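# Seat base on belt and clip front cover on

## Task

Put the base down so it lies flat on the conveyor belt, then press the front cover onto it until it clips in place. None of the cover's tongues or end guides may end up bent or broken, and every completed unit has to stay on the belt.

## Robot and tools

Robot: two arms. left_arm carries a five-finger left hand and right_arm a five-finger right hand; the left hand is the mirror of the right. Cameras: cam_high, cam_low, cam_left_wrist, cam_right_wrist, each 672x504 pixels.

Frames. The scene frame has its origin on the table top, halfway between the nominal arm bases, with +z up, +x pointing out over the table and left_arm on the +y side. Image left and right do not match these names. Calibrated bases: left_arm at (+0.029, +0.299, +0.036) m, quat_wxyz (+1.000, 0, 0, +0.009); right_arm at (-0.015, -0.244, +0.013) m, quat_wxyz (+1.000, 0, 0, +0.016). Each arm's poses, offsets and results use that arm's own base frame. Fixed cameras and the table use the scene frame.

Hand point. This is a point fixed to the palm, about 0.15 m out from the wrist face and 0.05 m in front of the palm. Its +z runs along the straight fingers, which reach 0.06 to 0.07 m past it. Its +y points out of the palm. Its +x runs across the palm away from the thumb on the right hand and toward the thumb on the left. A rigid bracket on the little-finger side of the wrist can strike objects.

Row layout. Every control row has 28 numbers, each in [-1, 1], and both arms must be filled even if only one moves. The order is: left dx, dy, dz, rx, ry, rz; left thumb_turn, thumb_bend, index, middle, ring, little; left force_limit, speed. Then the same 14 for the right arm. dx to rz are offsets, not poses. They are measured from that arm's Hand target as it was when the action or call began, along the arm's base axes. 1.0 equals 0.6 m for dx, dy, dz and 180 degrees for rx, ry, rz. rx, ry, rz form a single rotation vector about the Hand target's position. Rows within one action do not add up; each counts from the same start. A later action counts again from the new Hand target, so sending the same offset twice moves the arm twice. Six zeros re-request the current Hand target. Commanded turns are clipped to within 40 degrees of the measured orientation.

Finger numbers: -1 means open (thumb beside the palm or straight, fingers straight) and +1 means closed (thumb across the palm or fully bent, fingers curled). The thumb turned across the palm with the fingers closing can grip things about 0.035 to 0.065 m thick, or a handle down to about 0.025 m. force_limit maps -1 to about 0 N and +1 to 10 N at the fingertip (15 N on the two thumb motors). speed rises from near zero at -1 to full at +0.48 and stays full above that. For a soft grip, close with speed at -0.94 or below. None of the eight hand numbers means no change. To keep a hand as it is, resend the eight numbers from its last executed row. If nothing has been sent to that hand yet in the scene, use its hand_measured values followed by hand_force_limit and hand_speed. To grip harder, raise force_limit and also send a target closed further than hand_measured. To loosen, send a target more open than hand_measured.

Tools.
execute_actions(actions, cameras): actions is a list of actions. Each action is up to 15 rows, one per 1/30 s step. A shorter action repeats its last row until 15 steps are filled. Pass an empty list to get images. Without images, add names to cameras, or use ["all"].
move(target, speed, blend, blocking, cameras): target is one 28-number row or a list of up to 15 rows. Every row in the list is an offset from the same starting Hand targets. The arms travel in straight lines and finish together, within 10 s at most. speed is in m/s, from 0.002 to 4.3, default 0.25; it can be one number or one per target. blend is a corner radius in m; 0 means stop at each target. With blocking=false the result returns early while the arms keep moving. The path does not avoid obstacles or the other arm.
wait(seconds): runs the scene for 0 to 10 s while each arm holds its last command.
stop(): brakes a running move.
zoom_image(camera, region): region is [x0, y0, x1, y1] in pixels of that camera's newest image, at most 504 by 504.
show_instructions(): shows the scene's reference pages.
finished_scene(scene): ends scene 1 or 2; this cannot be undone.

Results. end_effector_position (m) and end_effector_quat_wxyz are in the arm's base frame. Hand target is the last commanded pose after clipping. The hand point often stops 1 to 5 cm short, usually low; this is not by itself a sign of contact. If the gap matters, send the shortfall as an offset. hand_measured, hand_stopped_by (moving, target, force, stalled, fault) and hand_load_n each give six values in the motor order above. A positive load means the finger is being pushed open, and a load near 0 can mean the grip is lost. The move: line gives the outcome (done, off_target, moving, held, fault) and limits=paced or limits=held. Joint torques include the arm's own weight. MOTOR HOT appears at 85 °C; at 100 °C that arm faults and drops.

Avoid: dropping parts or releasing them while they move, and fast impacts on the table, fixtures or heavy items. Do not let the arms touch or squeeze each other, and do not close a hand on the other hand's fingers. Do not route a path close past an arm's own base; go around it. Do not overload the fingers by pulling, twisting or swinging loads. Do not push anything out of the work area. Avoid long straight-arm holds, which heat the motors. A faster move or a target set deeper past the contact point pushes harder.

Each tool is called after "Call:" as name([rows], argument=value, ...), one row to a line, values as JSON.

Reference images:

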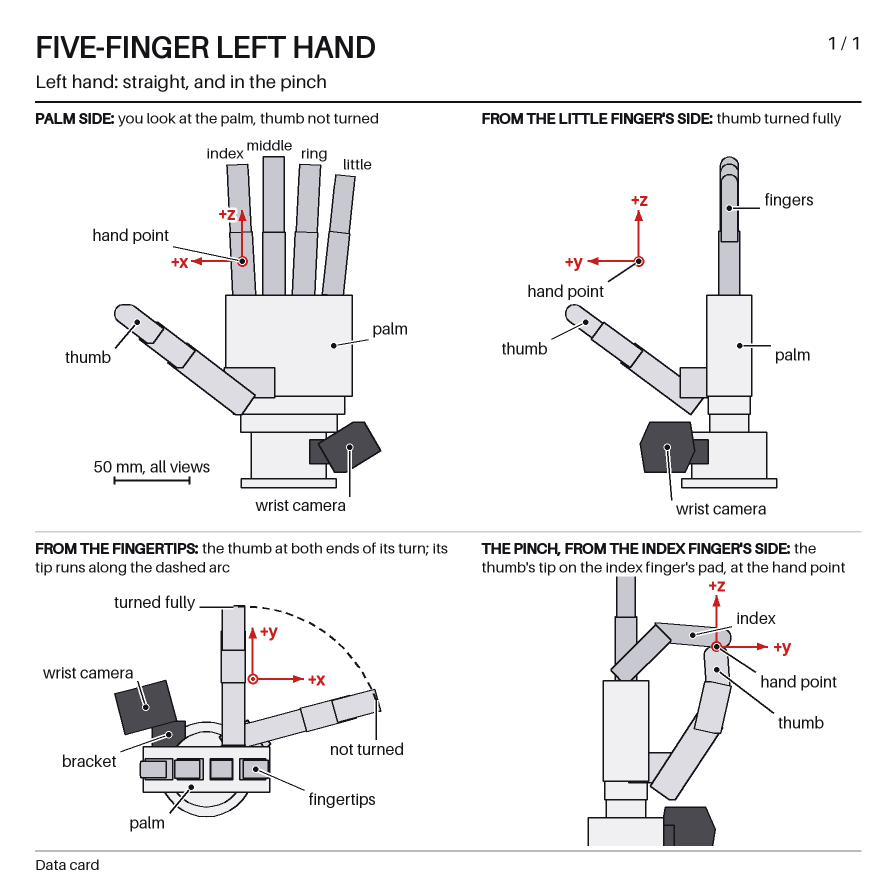

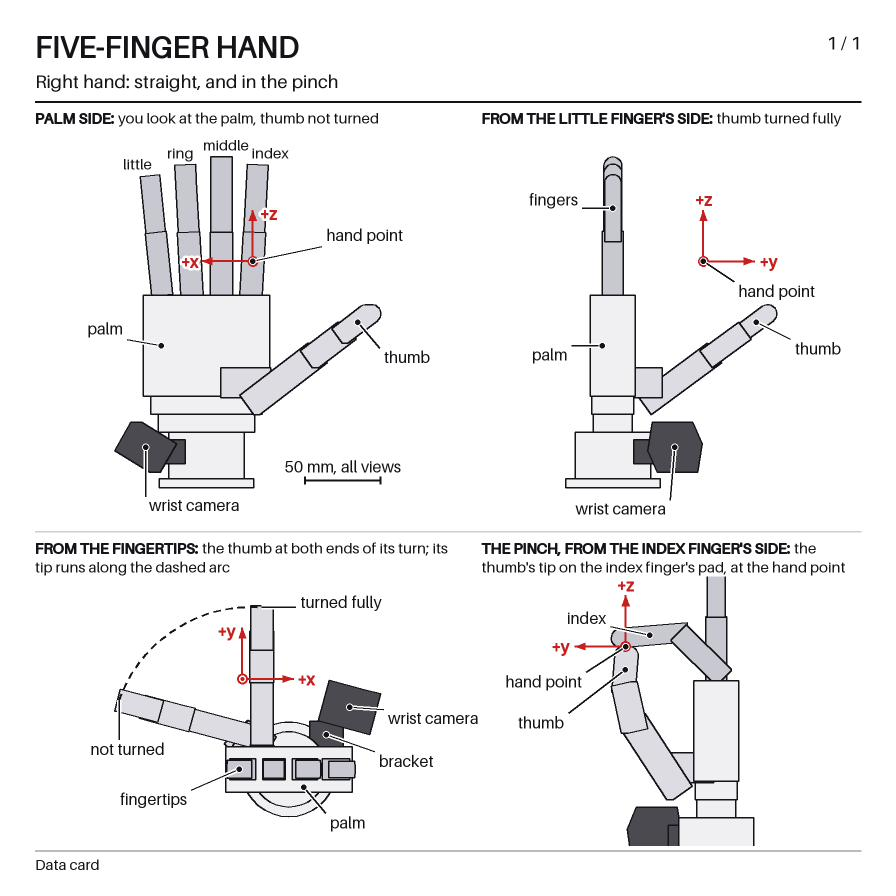

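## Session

Call:
execute_actions(actions=[])

Scene clock: 0.00 s.
left_arm: end_effector_position=(+0.1268, -0.2798, +0.1593) hand_measured=(-1.000, -1.000, -1.000, -1.000, -1.000, -1.000) hand_load_n=(+0.0, +0.0, +0.0, +0.0, +0.0, +0.0) hand_stopped_by=(target, target, target, target, target, target) hand_force_limit=0.00 hand_speed=-0.80 end_effector_quat_wxyz=(-0.234, -0.104, +0.796, -0.548) | right_arm: end_effector_position=(+0.6587, +0.1435, +0.2399) hand_measured=(-1.000, -1.000, -1.000, -1.000, -1.000, -1.000) hand_load_n=(+0.0, +0.0, +0.0, +0.0, +0.0, +0.0) hand_stopped_by=(target, target, target, target, target, target) hand_force_limit=0.00 hand_speed=-0.80 end_effector_quat_wxyz=(-0.206, +0.572, +0.308, +0.732)
Joint positions: left_arm=[-0.502 1.015 0.528 -0.441 1.201 0.361] | right_arm=[0.117 1.724 0.892 1.029 -0.642 -1.672]
Joint velocities: within noise
Joint torques (N m): no reading
Motor temperatures (°C): left_arm=[25 23 28 21 19 20] | right_arm=[26 24 30 20 20 20]
Heat: left arm: hottest elbow 28 °C; right arm: hottest elbow 30 °C.
Hand target: left_arm +0.1346, -0.2842, +0.1697; -0.224, -0.094, +0.795, -0.556 | right_arm +0.6630, +0.1440, +0.2500; -0.204, +0.564, +0.309, +0.738

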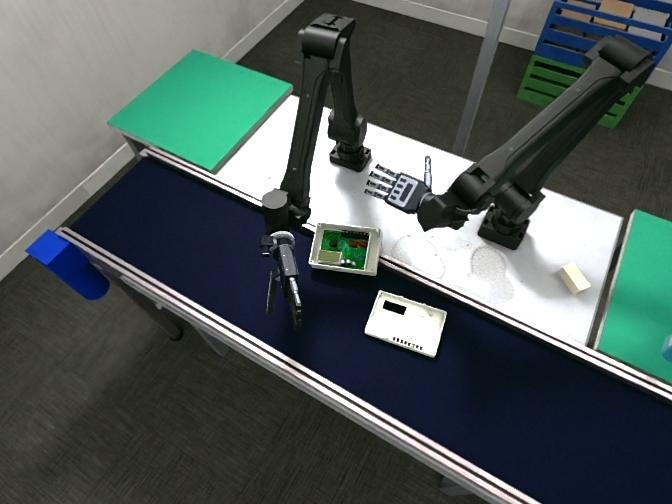

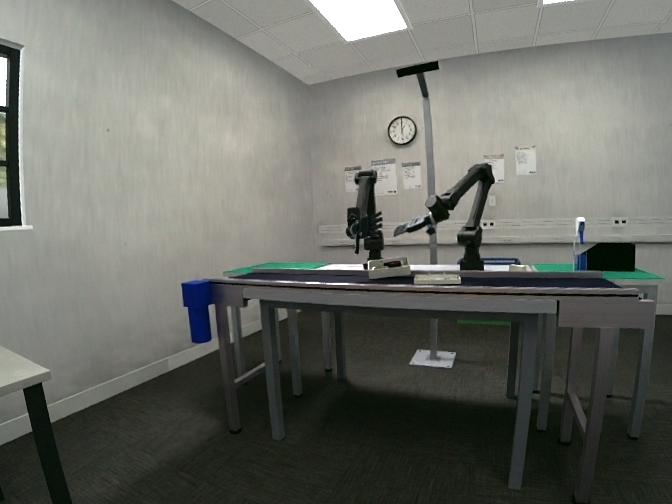

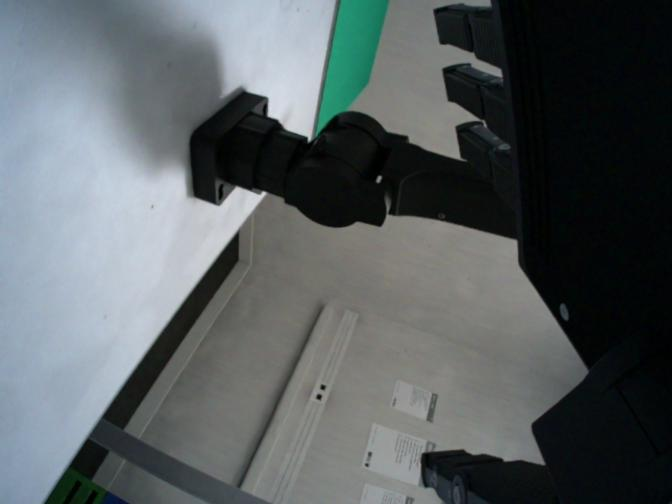

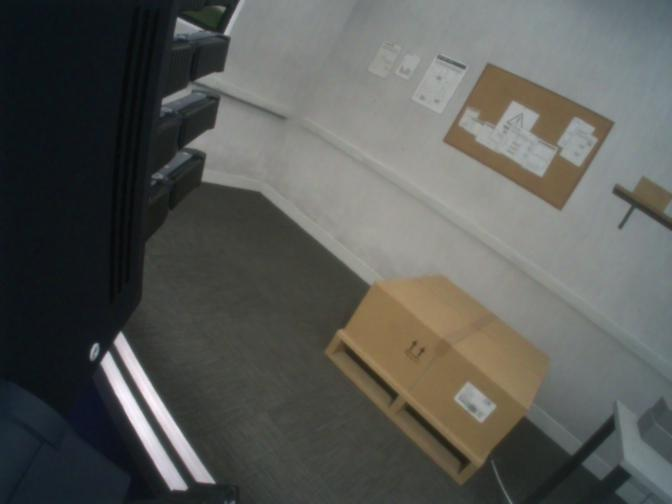

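Call:
zoom_image(camera="cam_high", region=[300, 210, 400, 300])

Call:
zoom_image(camera="cam_high", region=[355, 275, 455, 365])

Call:
zoom_image(camera="cam_low", region=[350, 245, 480, 300])

Scaled by 5.040 from the camera's 672x504 image, which has a finer 960x720 frame.

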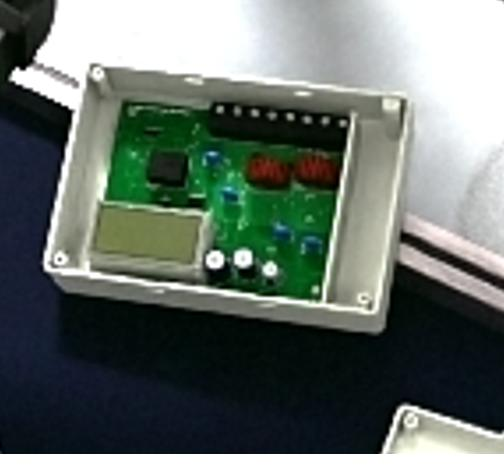

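Scaled by 5.040 from the camera's 672x504 image, which has a finer 960x720 frame.

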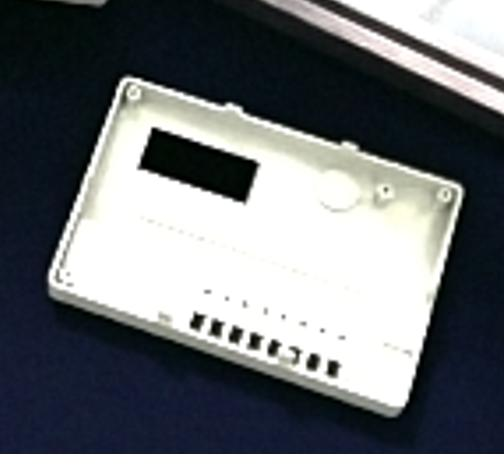

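Scaled by 3.877 from the camera's 672x504 image, which has a finer 960x720 frame.

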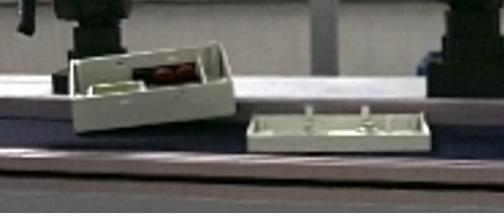

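Call:
move(target=[0.28, 0.40, 0.25, 0.164, 0.65, 0.648, -1, -1, -1, -1, -1, -1, 0, -0.8, 0, 0, 0.05, 0, 0, 0, -1, -1, -1, -1, -1, -1, 0, -0.8], speed=0.5, cameras=["cam_high"])

Scene clock: 31.97 s.
left_arm: end_effector_position=(+0.2934, -0.0477, +0.2957) hand_measured=(-1.000, -1.000, -1.000, -1.000, -1.000, -1.000) hand_load_n=(+0.0, +0.0, +0.0, +0.0, +0.0, +0.0) hand_stopped_by=(target, target, target, target, target, target) hand_force_limit=0.00 hand_speed=-0.80 end_effector_quat_wxyz=(+0.175, +0.983, +0.043, +0.049) | right_arm: end_effector_position=(+0.6544, +0.1430, +0.2555) hand_measured=(-1.000, -1.000, -1.000, -1.000, -1.000, -1.000) hand_load_n=(+0.0, +0.0, +0.0, +0.0, +0.0, +0.0) hand_stopped_by=(target, target, target, target, target, target) hand_force_limit=0.00 hand_speed=-0.80 end_effector_quat_wxyz=(-0.208, +0.577, +0.307, +0.727)
Joint positions: left_arm=[0.294 0.982 1.099 -1.68 0.364 -1.366] | right_arm=[0.117 1.672 0.892 0.962 -0.642 -1.672]
Joint torques (N m): left_arm=[-1.79 -3.9 13.89 -0.17 0.27 -0.2] | right_arm=[0.73 -11.22 10.15 0.43 -0.01 -0.02]
Motor temperatures (°C): left_arm=[24 23 34 21 19 20] | right_arm=[26 26 34 20 20 20]
Heat: left arm: hottest elbow 34 °C; right arm: hottest elbow 34 °C.
Hand target: left_arm +0.3027, -0.0442, +0.3197; +0.174, +0.984, +0.039, +0.009 | right_arm +0.6630, +0.1440, +0.2802; -0.204, +0.564, +0.309, +0.738
Off the commanded pose: left_arm 0.026 m, 5 deg | right_arm 0.026 m, 2 deg.
joint sent to its limit (left arm) — joint 4 (wrist pitch), lower limit. The joint targets are off in orientation, not in position.
move: off_target (left_arm, right_arm)
Images, in order (width x height): cam_high 672x504.

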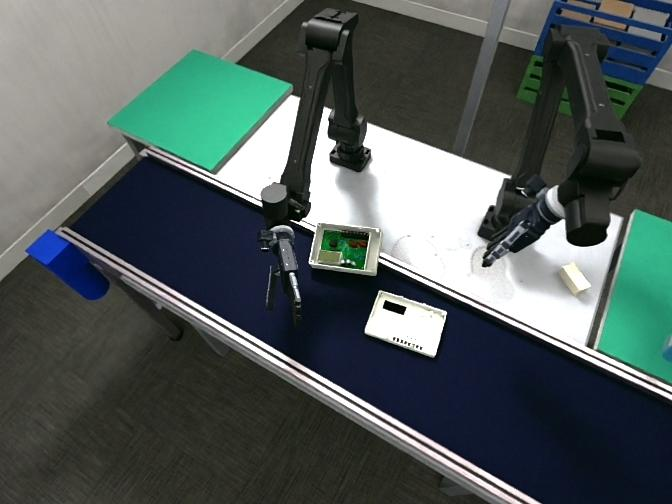

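Call:
move([
  [0, 0, 0, 0, 0, 0, -1, -1, -1, -1, -1, -1, 0, -0.8, -0.5, 0.12, 0.03, 0.17, 0.3, -0.278, -1, -1, -1, -1, -1, -1, 0, -0.8],
  [0, 0, 0, 0, 0, 0, -1, -1, -1, -1, -1, -1, 0, -0.8, -0.78, 0.173, -0.03, 0.340, 0.599, -0.555, -1, -1, -1, -1, -1, -1, 0, -0.8],
], speed=0.5, blend=[0.05, 0], cameras=["all"])

Scene clock: 44.03 s.
left_arm: end_effector_position=(+0.2934, -0.0476, +0.2957) hand_measured=(-1.000, -1.000, -1.000, -1.000, -1.000, -1.000) hand_load_n=(+0.0, +0.0, +0.0, +0.0, +0.0, +0.5) hand_stopped_by=(target, target, target, target, target, target) hand_force_limit=0.00 hand_speed=-0.80 end_effector_quat_wxyz=(+0.174, +0.983, +0.043, +0.049) | right_arm: end_effector_position=(+0.1948, +0.2526, +0.2598) hand_measured=(-1.000, -1.000, -1.000, -1.000, -1.000, -1.000) hand_load_n=(+0.0, +0.0, +0.0, +0.0, +0.0, +0.0) hand_stopped_by=(target, target, target, target, target, target) hand_force_limit=0.00 hand_speed=-0.80 end_effector_quat_wxyz=(-0.002, +0.716, -0.698, +0.001)
Joint positions: left_arm=[0.294 0.982 1.099 -1.68 0.364 -1.366] | right_arm=[0.72 1.224 1.272 -1.615 0.002 0.695]
Joint torques (N m): left_arm=[-1.79 -3.78 13.89 -0.17 0.27 -0.21] | right_arm=[-0.26 -6.36 7.84 -0.95 -0.17 0.1]
Heat: left arm: hottest elbow 34 °C; right arm: hottest elbow 36 °C.
Hand target: left_arm +0.3026, -0.0441, +0.3196; +0.174, +0.984, +0.039, +0.009 | right_arm +0.1951, +0.2478, +0.2623; +0.000, +0.707, -0.707, +0.000
Off the commanded pose: left_arm 0.026 m, 5 deg | right_arm 0.005 m, 1 deg.
joint sent to its limit (left arm) — joint 4 (wrist pitch), lower limit. The joint targets are off in orientation, not in position.
move: off_target (left_arm)

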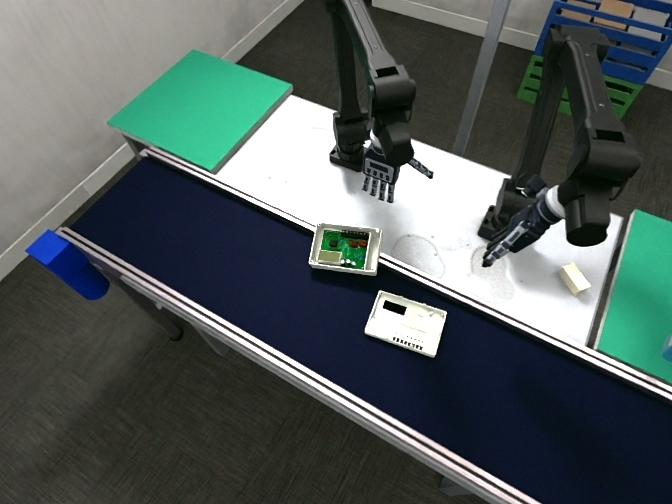

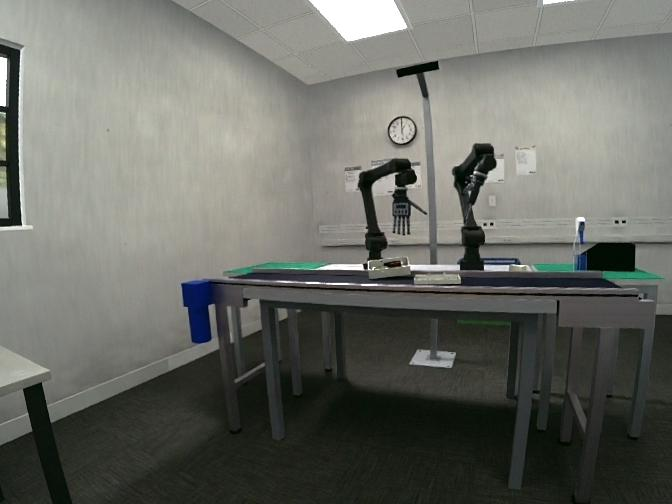

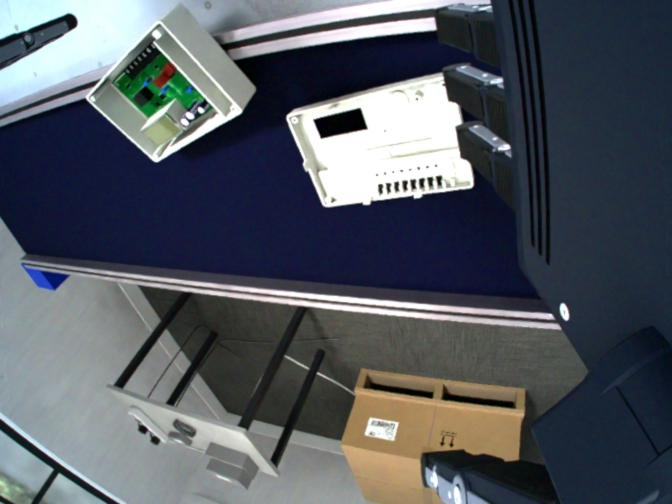

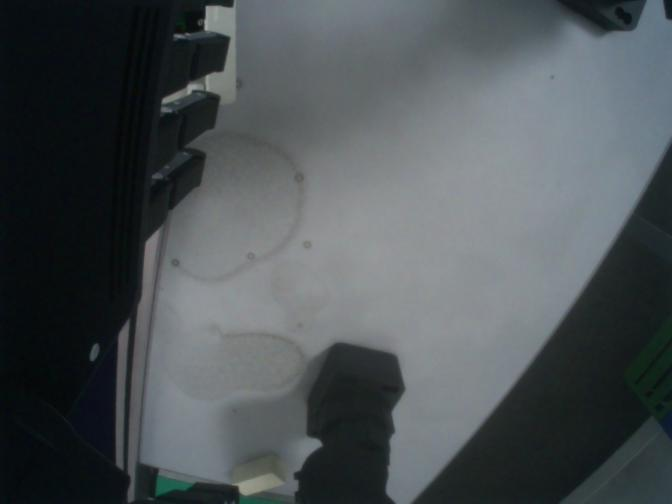

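Call:
move(target=[0, 0, 0, 0, 0, 0, -1, -1, -1, -1, -1, -1, 0, -0.8, -0.034, -0.043, -0.237, 0, 0, 0, -1, -1, -1, -1, -1, -1, 0, -0.8], speed=0.15, cameras=["all"])

Call:
zoom_image(camera="cam_high", region=[300, 150, 440, 290])

Call:
zoom_image(camera="cam_low", region=[350, 220, 460, 300])

Scene clock: 48.37 s.
left_arm: end_effector_position=(+0.2934, -0.0476, +0.2957) hand_measured=(-1.000, -1.000, -1.000, -1.000, -1.000, -1.000) hand_load_n=(+0.0, +0.0, +0.0, -0.5, +0.0, +0.0) hand_stopped_by=(target, target, target, target, target, target) hand_force_limit=0.00 hand_speed=-0.80 end_effector_quat_wxyz=(+0.174, +0.983, +0.043, +0.049) | right_arm: end_effector_position=(+0.1697, +0.2231, +0.1198) hand_measured=(-1.000, -1.000, -1.000, -1.000, -1.000, -1.000) hand_load_n=(+0.0, +0.0, +0.0, +0.0, +0.0, +0.0) hand_stopped_by=(target, target, target, target, target, target) hand_force_limit=0.00 hand_speed=-0.80 end_effector_quat_wxyz=(+0.007, +0.709, -0.705, +0.001)
Joint positions: left_arm=[0.294 0.982 1.099 -1.68 0.364 -1.366] | right_arm=[0.7 1.182 0.865 -1.269 0.002 0.694]
Joint torques (N m): left_arm=[-1.73 -3.84 13.86 -0.16 0.27 -0.21] | right_arm=[-0.38 -4.89 7.24 -0.16 -0.17 -0.09]
Heat: left arm: hottest elbow 35 °C; right arm: hottest elbow 36 °C.
Hand target: left_arm +0.3026, -0.0441, +0.3196; +0.174, +0.984, +0.039, +0.009 | right_arm +0.1746, +0.2219, +0.1199; +0.000, +0.707, -0.707, +0.000
Off the commanded pose: left_arm 0.026 m, 5 deg | right_arm 0.005 m, 1 deg.
joint sent to its limit (left arm) — joint 4 (wrist pitch), lower limit. The joint targets are off in orientation, not in position.
move: off_target (left_arm)

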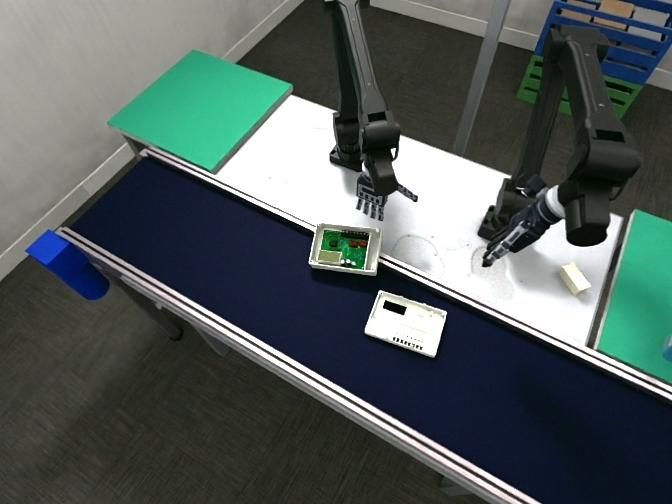

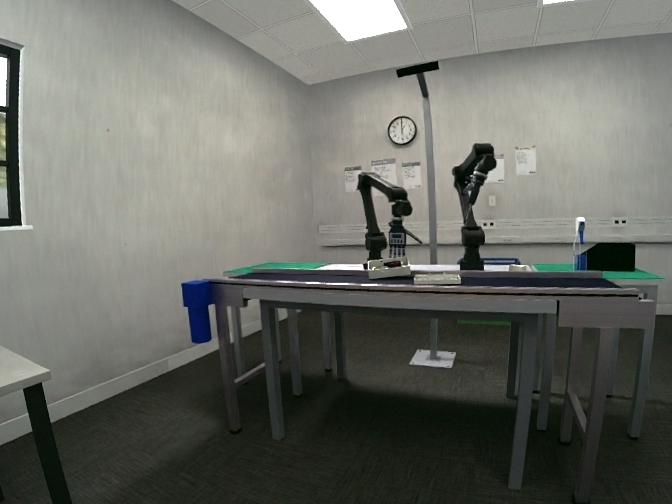

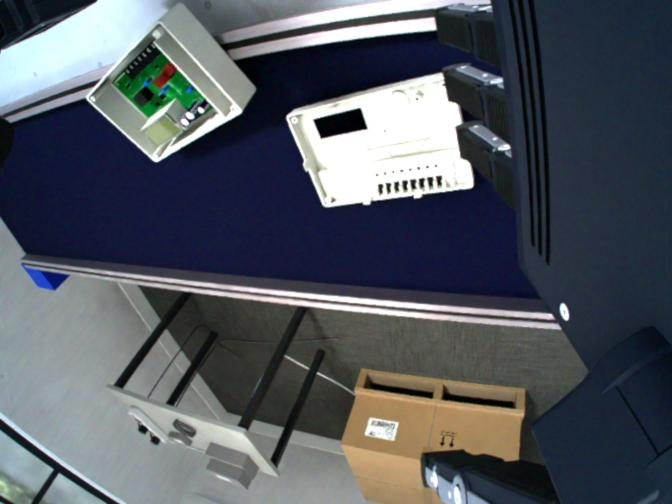

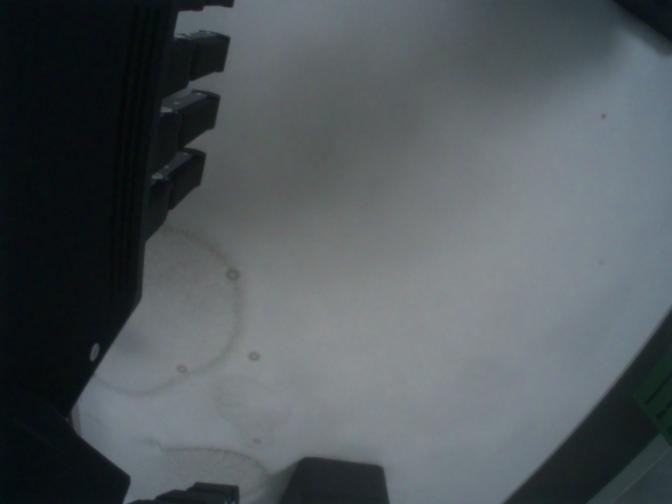

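Scaled by 3.600 from the camera's 672x504 image, which has a finer 960x720 frame.

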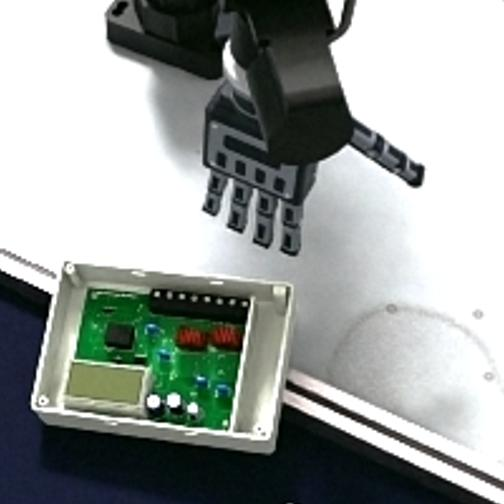

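Scaled by 4.582 from the camera's 672x504 image, which has a finer 960x720 frame.

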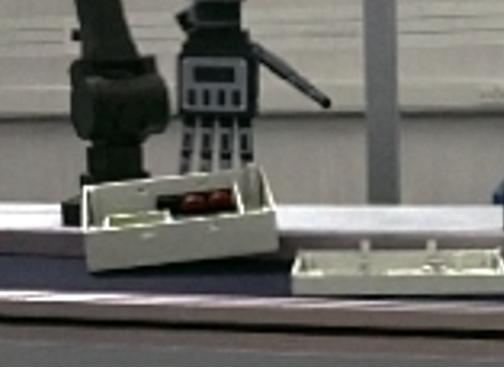

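Call:
move([
  [0, 0, 0, 0, 0, 0, -1, -1, -1, -1, -1, -1, 0, -0.8, 0, 0, -0.04, 0, 0, 0, -1, -1, -1, -1, -1, -1, 0, -0.8],
  [0, 0, 0, 0, 0, 0, -1, -1, -1, -1, -1, -1, 0, -0.8, 0.13, 0, -0.04, 0, 0, 0, -1, -1, -1, -1, -1, -1, 0, -0.8],
], speed=[0.05, 0.06], cameras=["all"])

Call:
zoom_image(camera="cam_high", region=[300, 150, 440, 290])

Call:
zoom_image(camera="cam_low", region=[350, 220, 460, 300])

Scene clock: 55.50 s.
left_arm: end_effector_position=(+0.2934, -0.0476, +0.2957) hand_measured=(-1.000, -1.000, -1.000, -1.000, -1.000, -1.000) hand_load_n=(+0.0, +0.0, +0.0, +0.0, +0.0, +0.0) hand_stopped_by=(target, target, target, target, target, target) hand_force_limit=0.00 hand_speed=-0.80 end_effector_quat_wxyz=(+0.174, +0.983, +0.043, +0.049) | right_arm: end_effector_position=(+0.2319, +0.2144, +0.0872) hand_measured=(-1.000, -1.000, -1.000, -1.000, -1.000, -1.000) hand_load_n=(+0.0, +0.0, +0.0, +0.0, +0.0, +0.0) hand_stopped_by=(target, target, target, target, target, target) hand_force_limit=0.00 hand_speed=-0.80 end_effector_quat_wxyz=(+0.022, +0.709, -0.705, -0.004)
Joint positions: left_arm=[0.294 0.982 1.099 -1.68 0.364 -1.366] | right_arm=[0.564 1.364 0.928 -1.178 0.002 0.56]
Joint torques (N m): left_arm=[-1.79 -3.96 13.9 -0.17 0.26 -0.21] | right_arm=[-0.32 -5.89 10.65 -0.1 -0.15 -0.09]
Heat: left arm: hottest elbow 35 °C; right arm: hottest elbow 36 °C.
Hand target: left_arm +0.3026, -0.0441, +0.3196; +0.174, +0.984, +0.039, +0.009 | right_arm +0.2526, +0.2220, +0.0960; +0.000, +0.707, -0.707, +0.000
Off the commanded pose: left_arm 0.026 m, 5 deg | right_arm 0.024 m, 3 deg.
joint sent to its limit (left arm) — joint 4 (wrist pitch), lower limit. The joint targets are off in orientation, not in position.
move: off_target (left_arm, right_arm)

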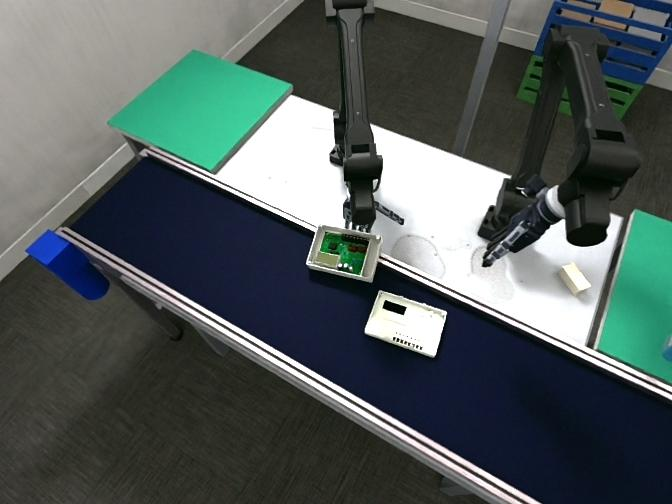

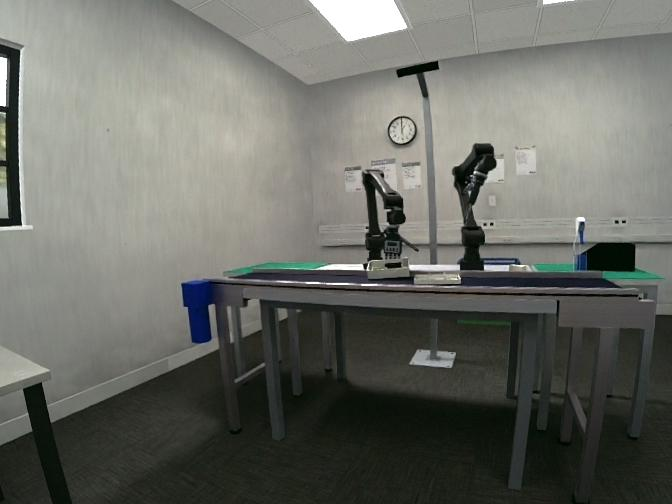

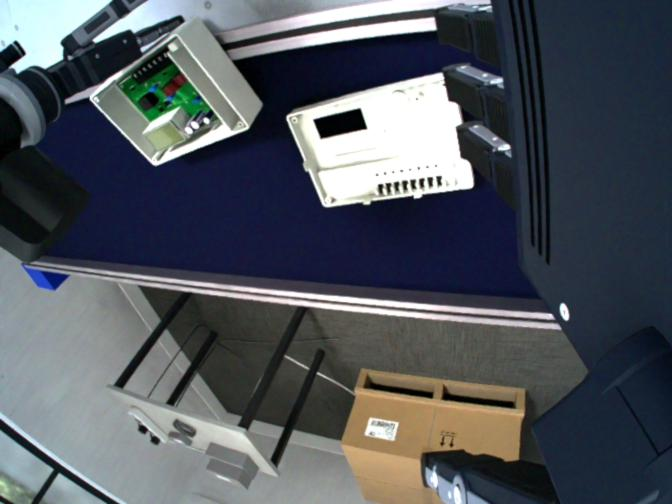

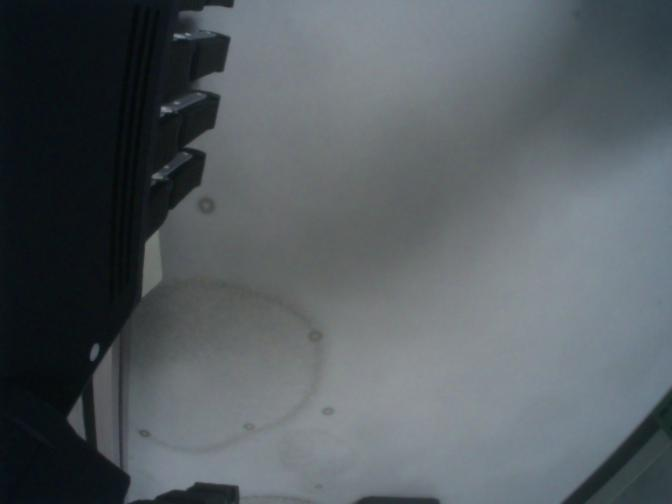

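Scaled by 3.600 from the camera's 672x504 image, which has a finer 960x720 frame.

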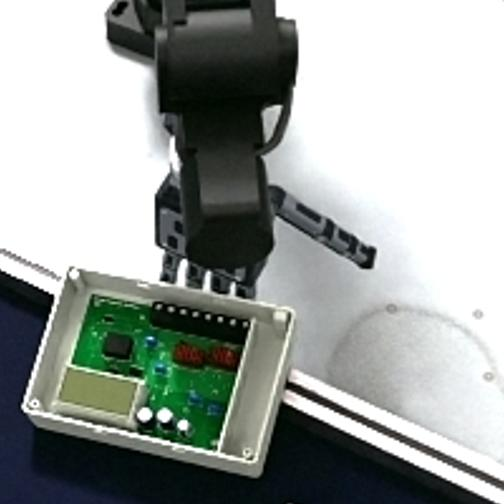

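Scaled by 4.582 from the camera's 672x504 image, which has a finer 960x720 frame.

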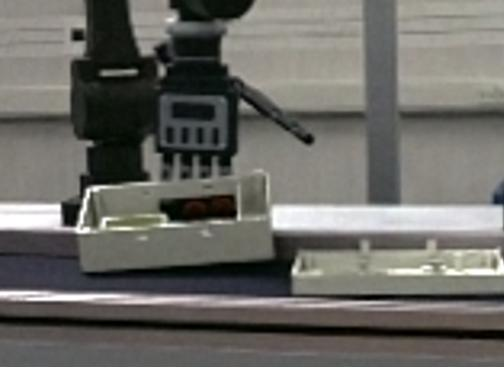

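Call:
move(target=[0, 0, 0, 0, 0, 0, -1, -1, -1, -1, -1, -1, 0, -0.8, 0.12, 0.015, 0.0, 0, 0, 0, -1, -1, -1, -1, -1, -1, 0, -0.8], speed=[0.06], cameras=["cam_high", "cam_low", "cam_left_wrist"])

Call:
zoom_image(camera="cam_high", region=[300, 150, 440, 290])

Call:
zoom_image(camera="cam_low", region=[350, 220, 460, 300])

Scene clock: 58.73 s.
left_arm: end_effector_position=(+0.2934, -0.0476, +0.2957) hand_measured=(-1.000, -1.000, -1.000, -1.000, -1.000, -1.000) hand_load_n=(+0.0, +0.0, +0.0, +0.0, +0.0, +0.0) hand_stopped_by=(target, target, target, target, target, target) hand_force_limit=0.00 hand_speed=-0.80 end_effector_quat_wxyz=(+0.174, +0.983, +0.043, +0.049) | right_arm: end_effector_position=(+0.2586, +0.2216, +0.0828) hand_measured=(-1.000, -1.000, -1.000, -1.000, -1.000, -1.000) hand_load_n=(+0.0, -0.5, +0.0, -3.0, -8.5, -8.0) hand_stopped_by=(target, target, target, target, target, target) hand_force_limit=0.00 hand_speed=-0.80 end_effector_quat_wxyz=(+0.065, +0.708, -0.703, -0.032)
Joint positions: left_arm=[0.294 0.982 1.099 -1.68 0.364 -1.366] | right_arm=[0.526 1.514 1.049 -1.248 -0.029 0.517]
Joint torques (N m): left_arm=[-1.73 -3.84 13.89 -0.16 0.26 -0.21] | right_arm=[-2.61 -7 15.27 1.65 1.38 -0.31]
Heat: left arm: hottest elbow 35 °C; right arm: hottest elbow 36 °C.
Hand target: left_arm +0.3026, -0.0441, +0.3196; +0.174, +0.984, +0.039, +0.009 | right_arm +0.3246, +0.2310, +0.0961; +0.000, +0.707, -0.707, +0.000
Off the commanded pose: left_arm 0.026 m, 5 deg | right_arm 0.068 m, 8 deg.
joint sent to its limit (left arm) — joint 4 (wrist pitch), lower limit. The joint targets are off in orientation, not in position.
move: off_target (left_arm, right_arm)
Images, in order (width x height): cam_high 672x504, cam_low 672x504, cam_left_wrist 672x504.

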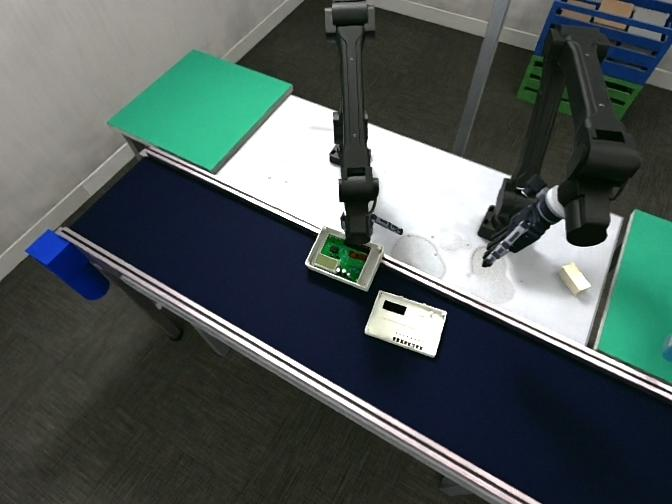

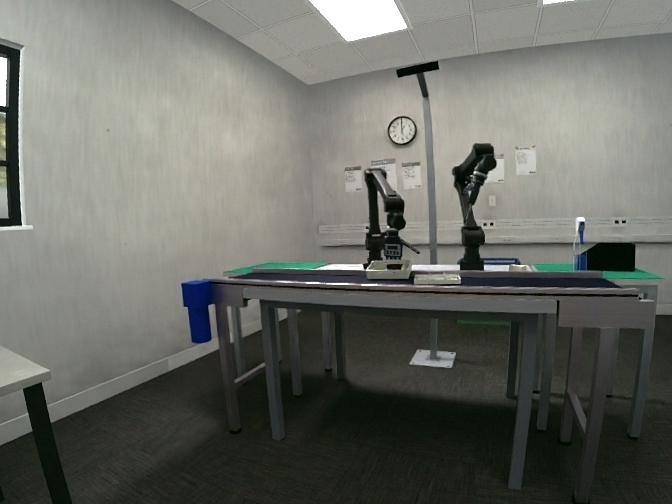

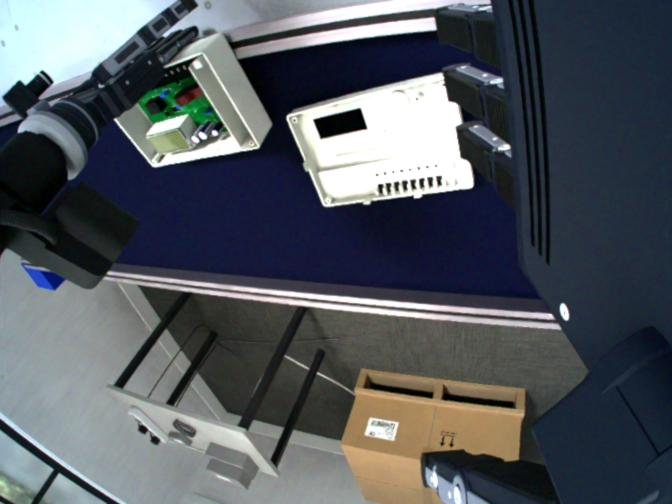

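Scaled by 3.600 from the camera's 672x504 image, which has a finer 960x720 frame.

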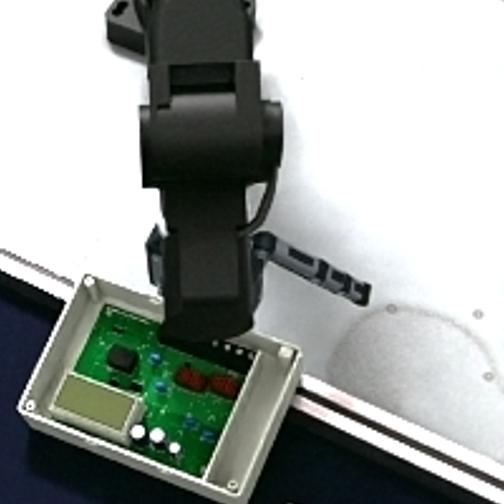

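Scaled by 4.582 from the camera's 672x504 image, which has a finer 960x720 frame.

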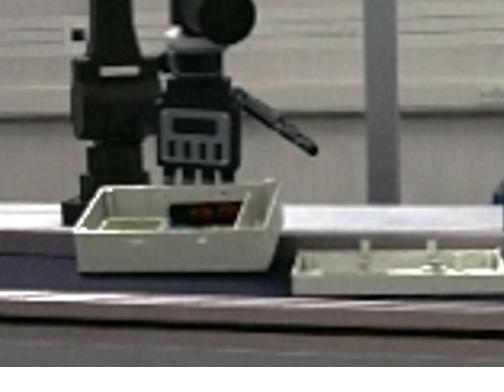

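Call:
move([
  [0, 0, 0, 0, 0, 0, -1, -1, -1, -1, -1, -1, 0, -0.8, -0.125, -0.01, 0.0, 0, 0, 0, -1, -1, -1, -1, -1, -1, 0, -0.8],
  [0, 0, 0, 0, 0, 0, -1, -1, -1, -1, -1, -1, 0, -0.8, -0.125, -0.01, 0.03, 0, 0, 0, -1, -1, -1, -1, -1, -1, 0, -0.8],
], speed=[0.1], cameras=["cam_high", "cam_low", "cam_left_wrist"])

Call:
zoom_image(camera="cam_high", region=[300, 190, 400, 290])

Call:
zoom_image(camera="cam_left_wrist", region=[90, 0, 290, 180])

speed must be one number or one for each of the 2 targets, got a list of 1; nothing of the call was run

Scaled by 5.040 from the camera's 672x504 image, which has a finer 960x720 frame.

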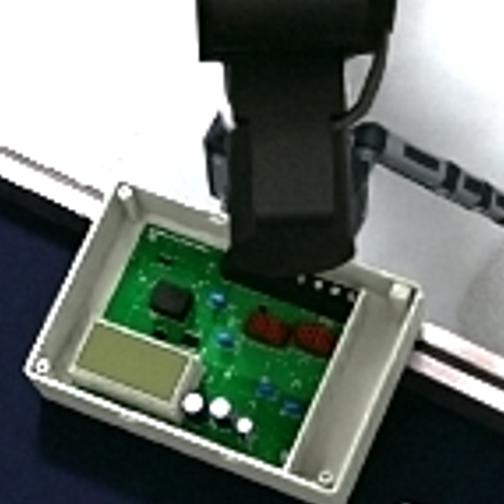

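Scaled by 2.520 from the camera's 672x504 image, which has a finer 960x720 frame.

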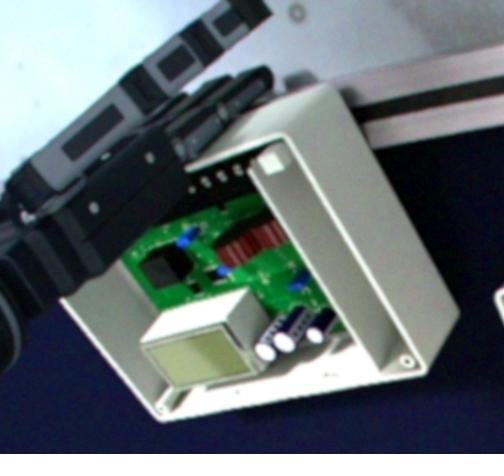

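Call:
move([
  [0, 0, 0, 0, 0, 0, -1, -1, -1, -1, -1, -1, 0, -0.8, -0.125, -0.01, 0.0, 0, 0, 0, -1, -1, -1, -1, -1, -1, 0, -0.8],
  [0, 0, 0, 0, 0, 0, -1, -1, -1, -1, -1, -1, 0, -0.8, -0.125, 0.02, 0.03, 0, 0, 0, -1, -1, -1, -1, -1, -1, 0, -0.8],
], speed=0.1, cameras=["cam_high", "cam_low"])

Call:
zoom_image(camera="cam_high", region=[300, 190, 400, 290])

Call:
zoom_image(camera="cam_low", region=[350, 220, 460, 300])

Scene clock: 65.83 s.
left_arm: end_effector_position=(+0.2934, -0.0476, +0.2957) hand_measured=(-1.000, -1.000, -1.000, -1.000, -1.000, -1.000) hand_load_n=(+0.0, +0.0, +0.0, +0.0, +0.0, +0.0) hand_stopped_by=(target, target, target, target, target, target) hand_force_limit=0.00 hand_speed=-0.80 end_effector_quat_wxyz=(+0.174, +0.983, +0.043, +0.049) | right_arm: end_effector_position=(+0.2404, +0.2320, +0.1005) hand_measured=(-1.000, -1.000, -1.000, -1.000, -1.000, -1.000) hand_load_n=(+0.0, -0.5, +0.0, +0.0, +0.0, +0.0) hand_stopped_by=(target, target, target, target, target, target) hand_force_limit=0.00 hand_speed=-0.80 end_effector_quat_wxyz=(+0.014, +0.707, -0.707, -0.004)
Joint positions: left_arm=[0.294 0.982 1.099 -1.68 0.364 -1.366] | right_arm=[0.59 1.382 0.985 -1.203 -0.002 0.59]
Joint torques (N m): left_arm=[-1.73 -3.84 13.9 -0.14 0.26 -0.21] | right_arm=[1.79 -7 10.7 -1.09 -0.03 0.1]
Heat: left arm: hottest elbow 36 °C; right arm: hottest elbow 38 °C.
Hand target: left_arm +0.3026, -0.0441, +0.3196; +0.174, +0.984, +0.039, +0.009 | right_arm +0.2496, +0.2430, +0.1141; +0.000, +0.707, -0.707, +0.000
Off the commanded pose: left_arm 0.026 m, 5 deg | right_arm 0.020 m, 2 deg.
joint sent to its limit (left arm) — joint 4 (wrist pitch), lower limit. The joint targets are off in orientation, not in position.
move: off_target (left_arm, right_arm)
Images, in order (width x height): cam_high 672x504, cam_low 672x504.

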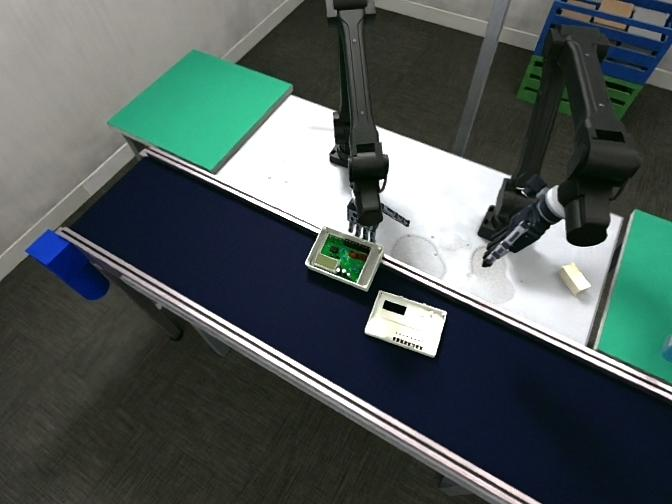

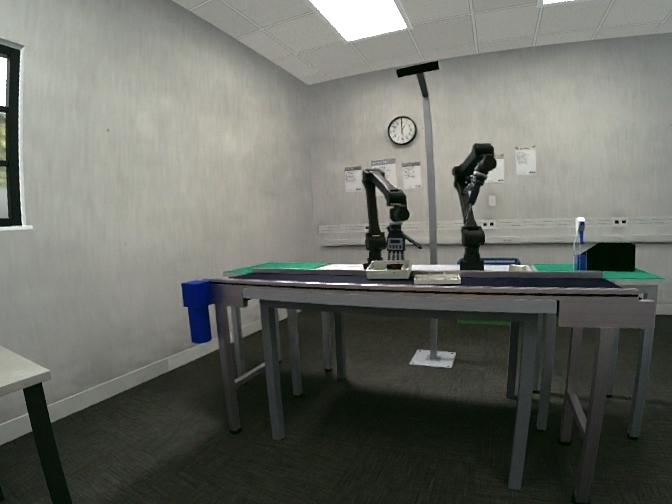

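Scaled by 5.040 from the camera's 672x504 image, which has a finer 960x720 frame.

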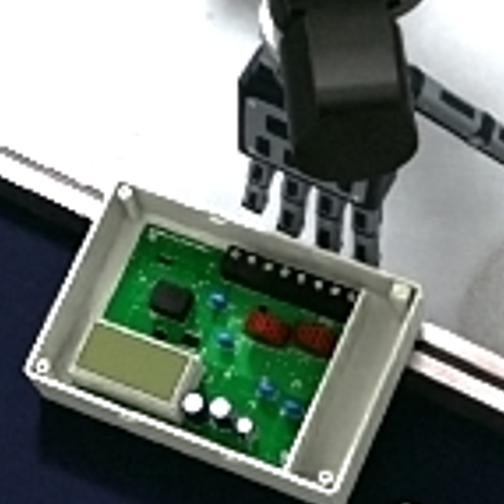

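Scaled by 4.582 from the camera's 672x504 image, which has a finer 960x720 frame.

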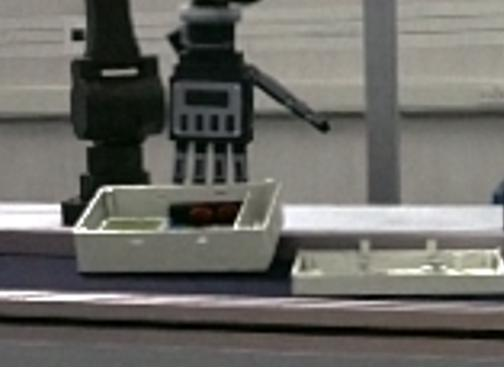

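Call:
move([
  [0, 0, 0, 0, 0, 0, -1, -1, -1, -1, -1, -1, 0, -0.8, 0.11, -0.005, -0.012, 0, 0, 0, -1, -1, -1, -1, -1, -1, 0, -0.8],
], speed=0.05, cameras=["cam_high", "cam_low", "cam_left_wrist"])

Call:
zoom_image(camera="cam_high", region=[300, 190, 400, 290])

Call:
zoom_image(camera="cam_low", region=[350, 220, 460, 300])

Scene clock: 72.70 s.
left_arm: end_effector_position=(+0.2934, -0.0476, +0.2957) hand_measured=(-1.000, -1.000, -1.000, -1.000, -1.000, -1.000) hand_load_n=(+0.0, +0.0, +0.0, +0.0, +0.0, +0.0) hand_stopped_by=(target, target, target, target, target, target) hand_force_limit=0.00 hand_speed=-0.80 end_effector_quat_wxyz=(+0.174, +0.983, +0.043, +0.049) | right_arm: end_effector_position=(+0.2938, +0.2363, +0.1012) hand_measured=(-1.000, -1.000, -1.000, -1.000, -1.000, -1.000) hand_load_n=(+0.0, +0.0, +0.0, +0.0, -1.0, +0.0) hand_stopped_by=(target, target, target, target, target, target) hand_force_limit=0.00 hand_speed=-0.80 end_effector_quat_wxyz=(+0.018, +0.709, -0.705, -0.007)
Joint positions: left_arm=[0.294 0.982 1.099 -1.68 0.364 -1.366] | right_arm=[0.526 1.511 1.121 -1.221 -0.004 0.52]
Joint torques (N m): left_arm=[-1.79 -3.96 13.89 -0.16 0.26 -0.21] | right_arm=[-0.5 -7.65 10.7 0.02 0.11 -0.11]
Heat: left arm: hottest elbow 36 °C; right arm: hottest elbow 38 °C.
Hand target: left_arm +0.3026, -0.0441, +0.3196; +0.174, +0.984, +0.039, +0.009 | right_arm +0.3156, +0.2400, +0.1069; +0.000, +0.707, -0.707, +0.000
Off the commanded pose: left_arm 0.026 m, 5 deg | right_arm 0.023 m, 2 deg.
joint sent to its limit (left arm) — joint 4 (wrist pitch), lower limit. The joint targets are off in orientation, not in position.
move: off_target (left_arm, right_arm)
Images, in order (width x height): cam_high 672x504, cam_low 672x504, cam_left_wrist 672x504.

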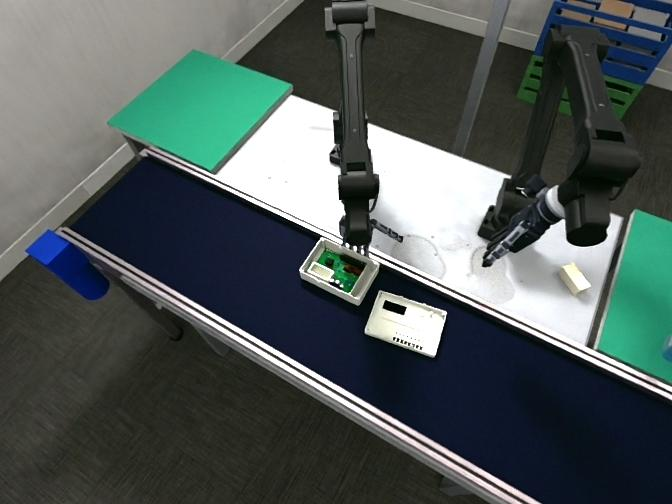

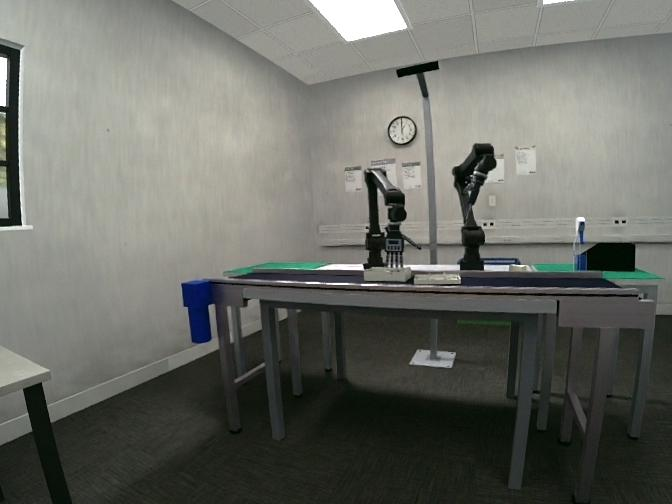

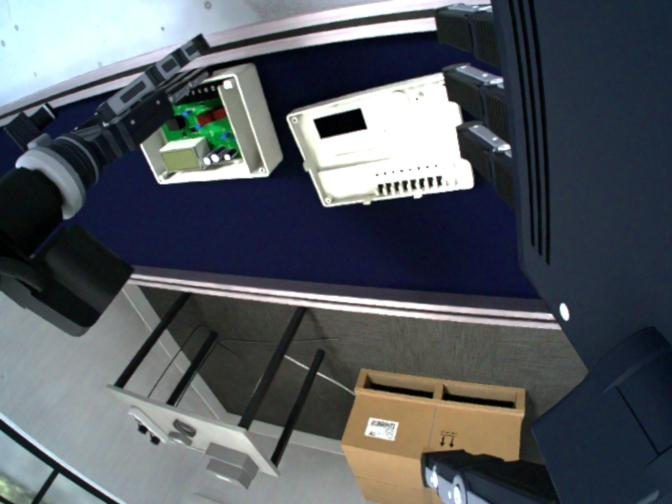

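Scaled by 5.040 from the camera's 672x504 image, which has a finer 960x720 frame.

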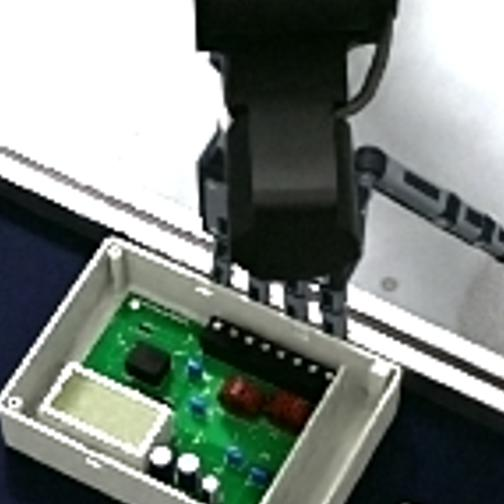

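Scaled by 4.582 from the camera's 672x504 image, which has a finer 960x720 frame.

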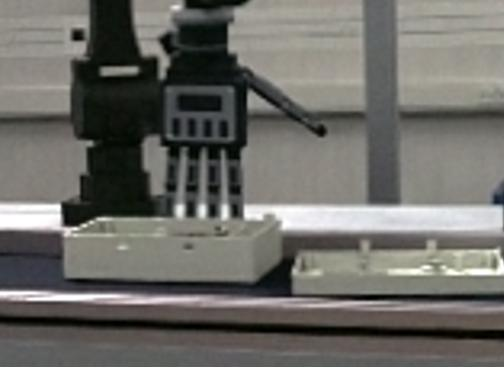

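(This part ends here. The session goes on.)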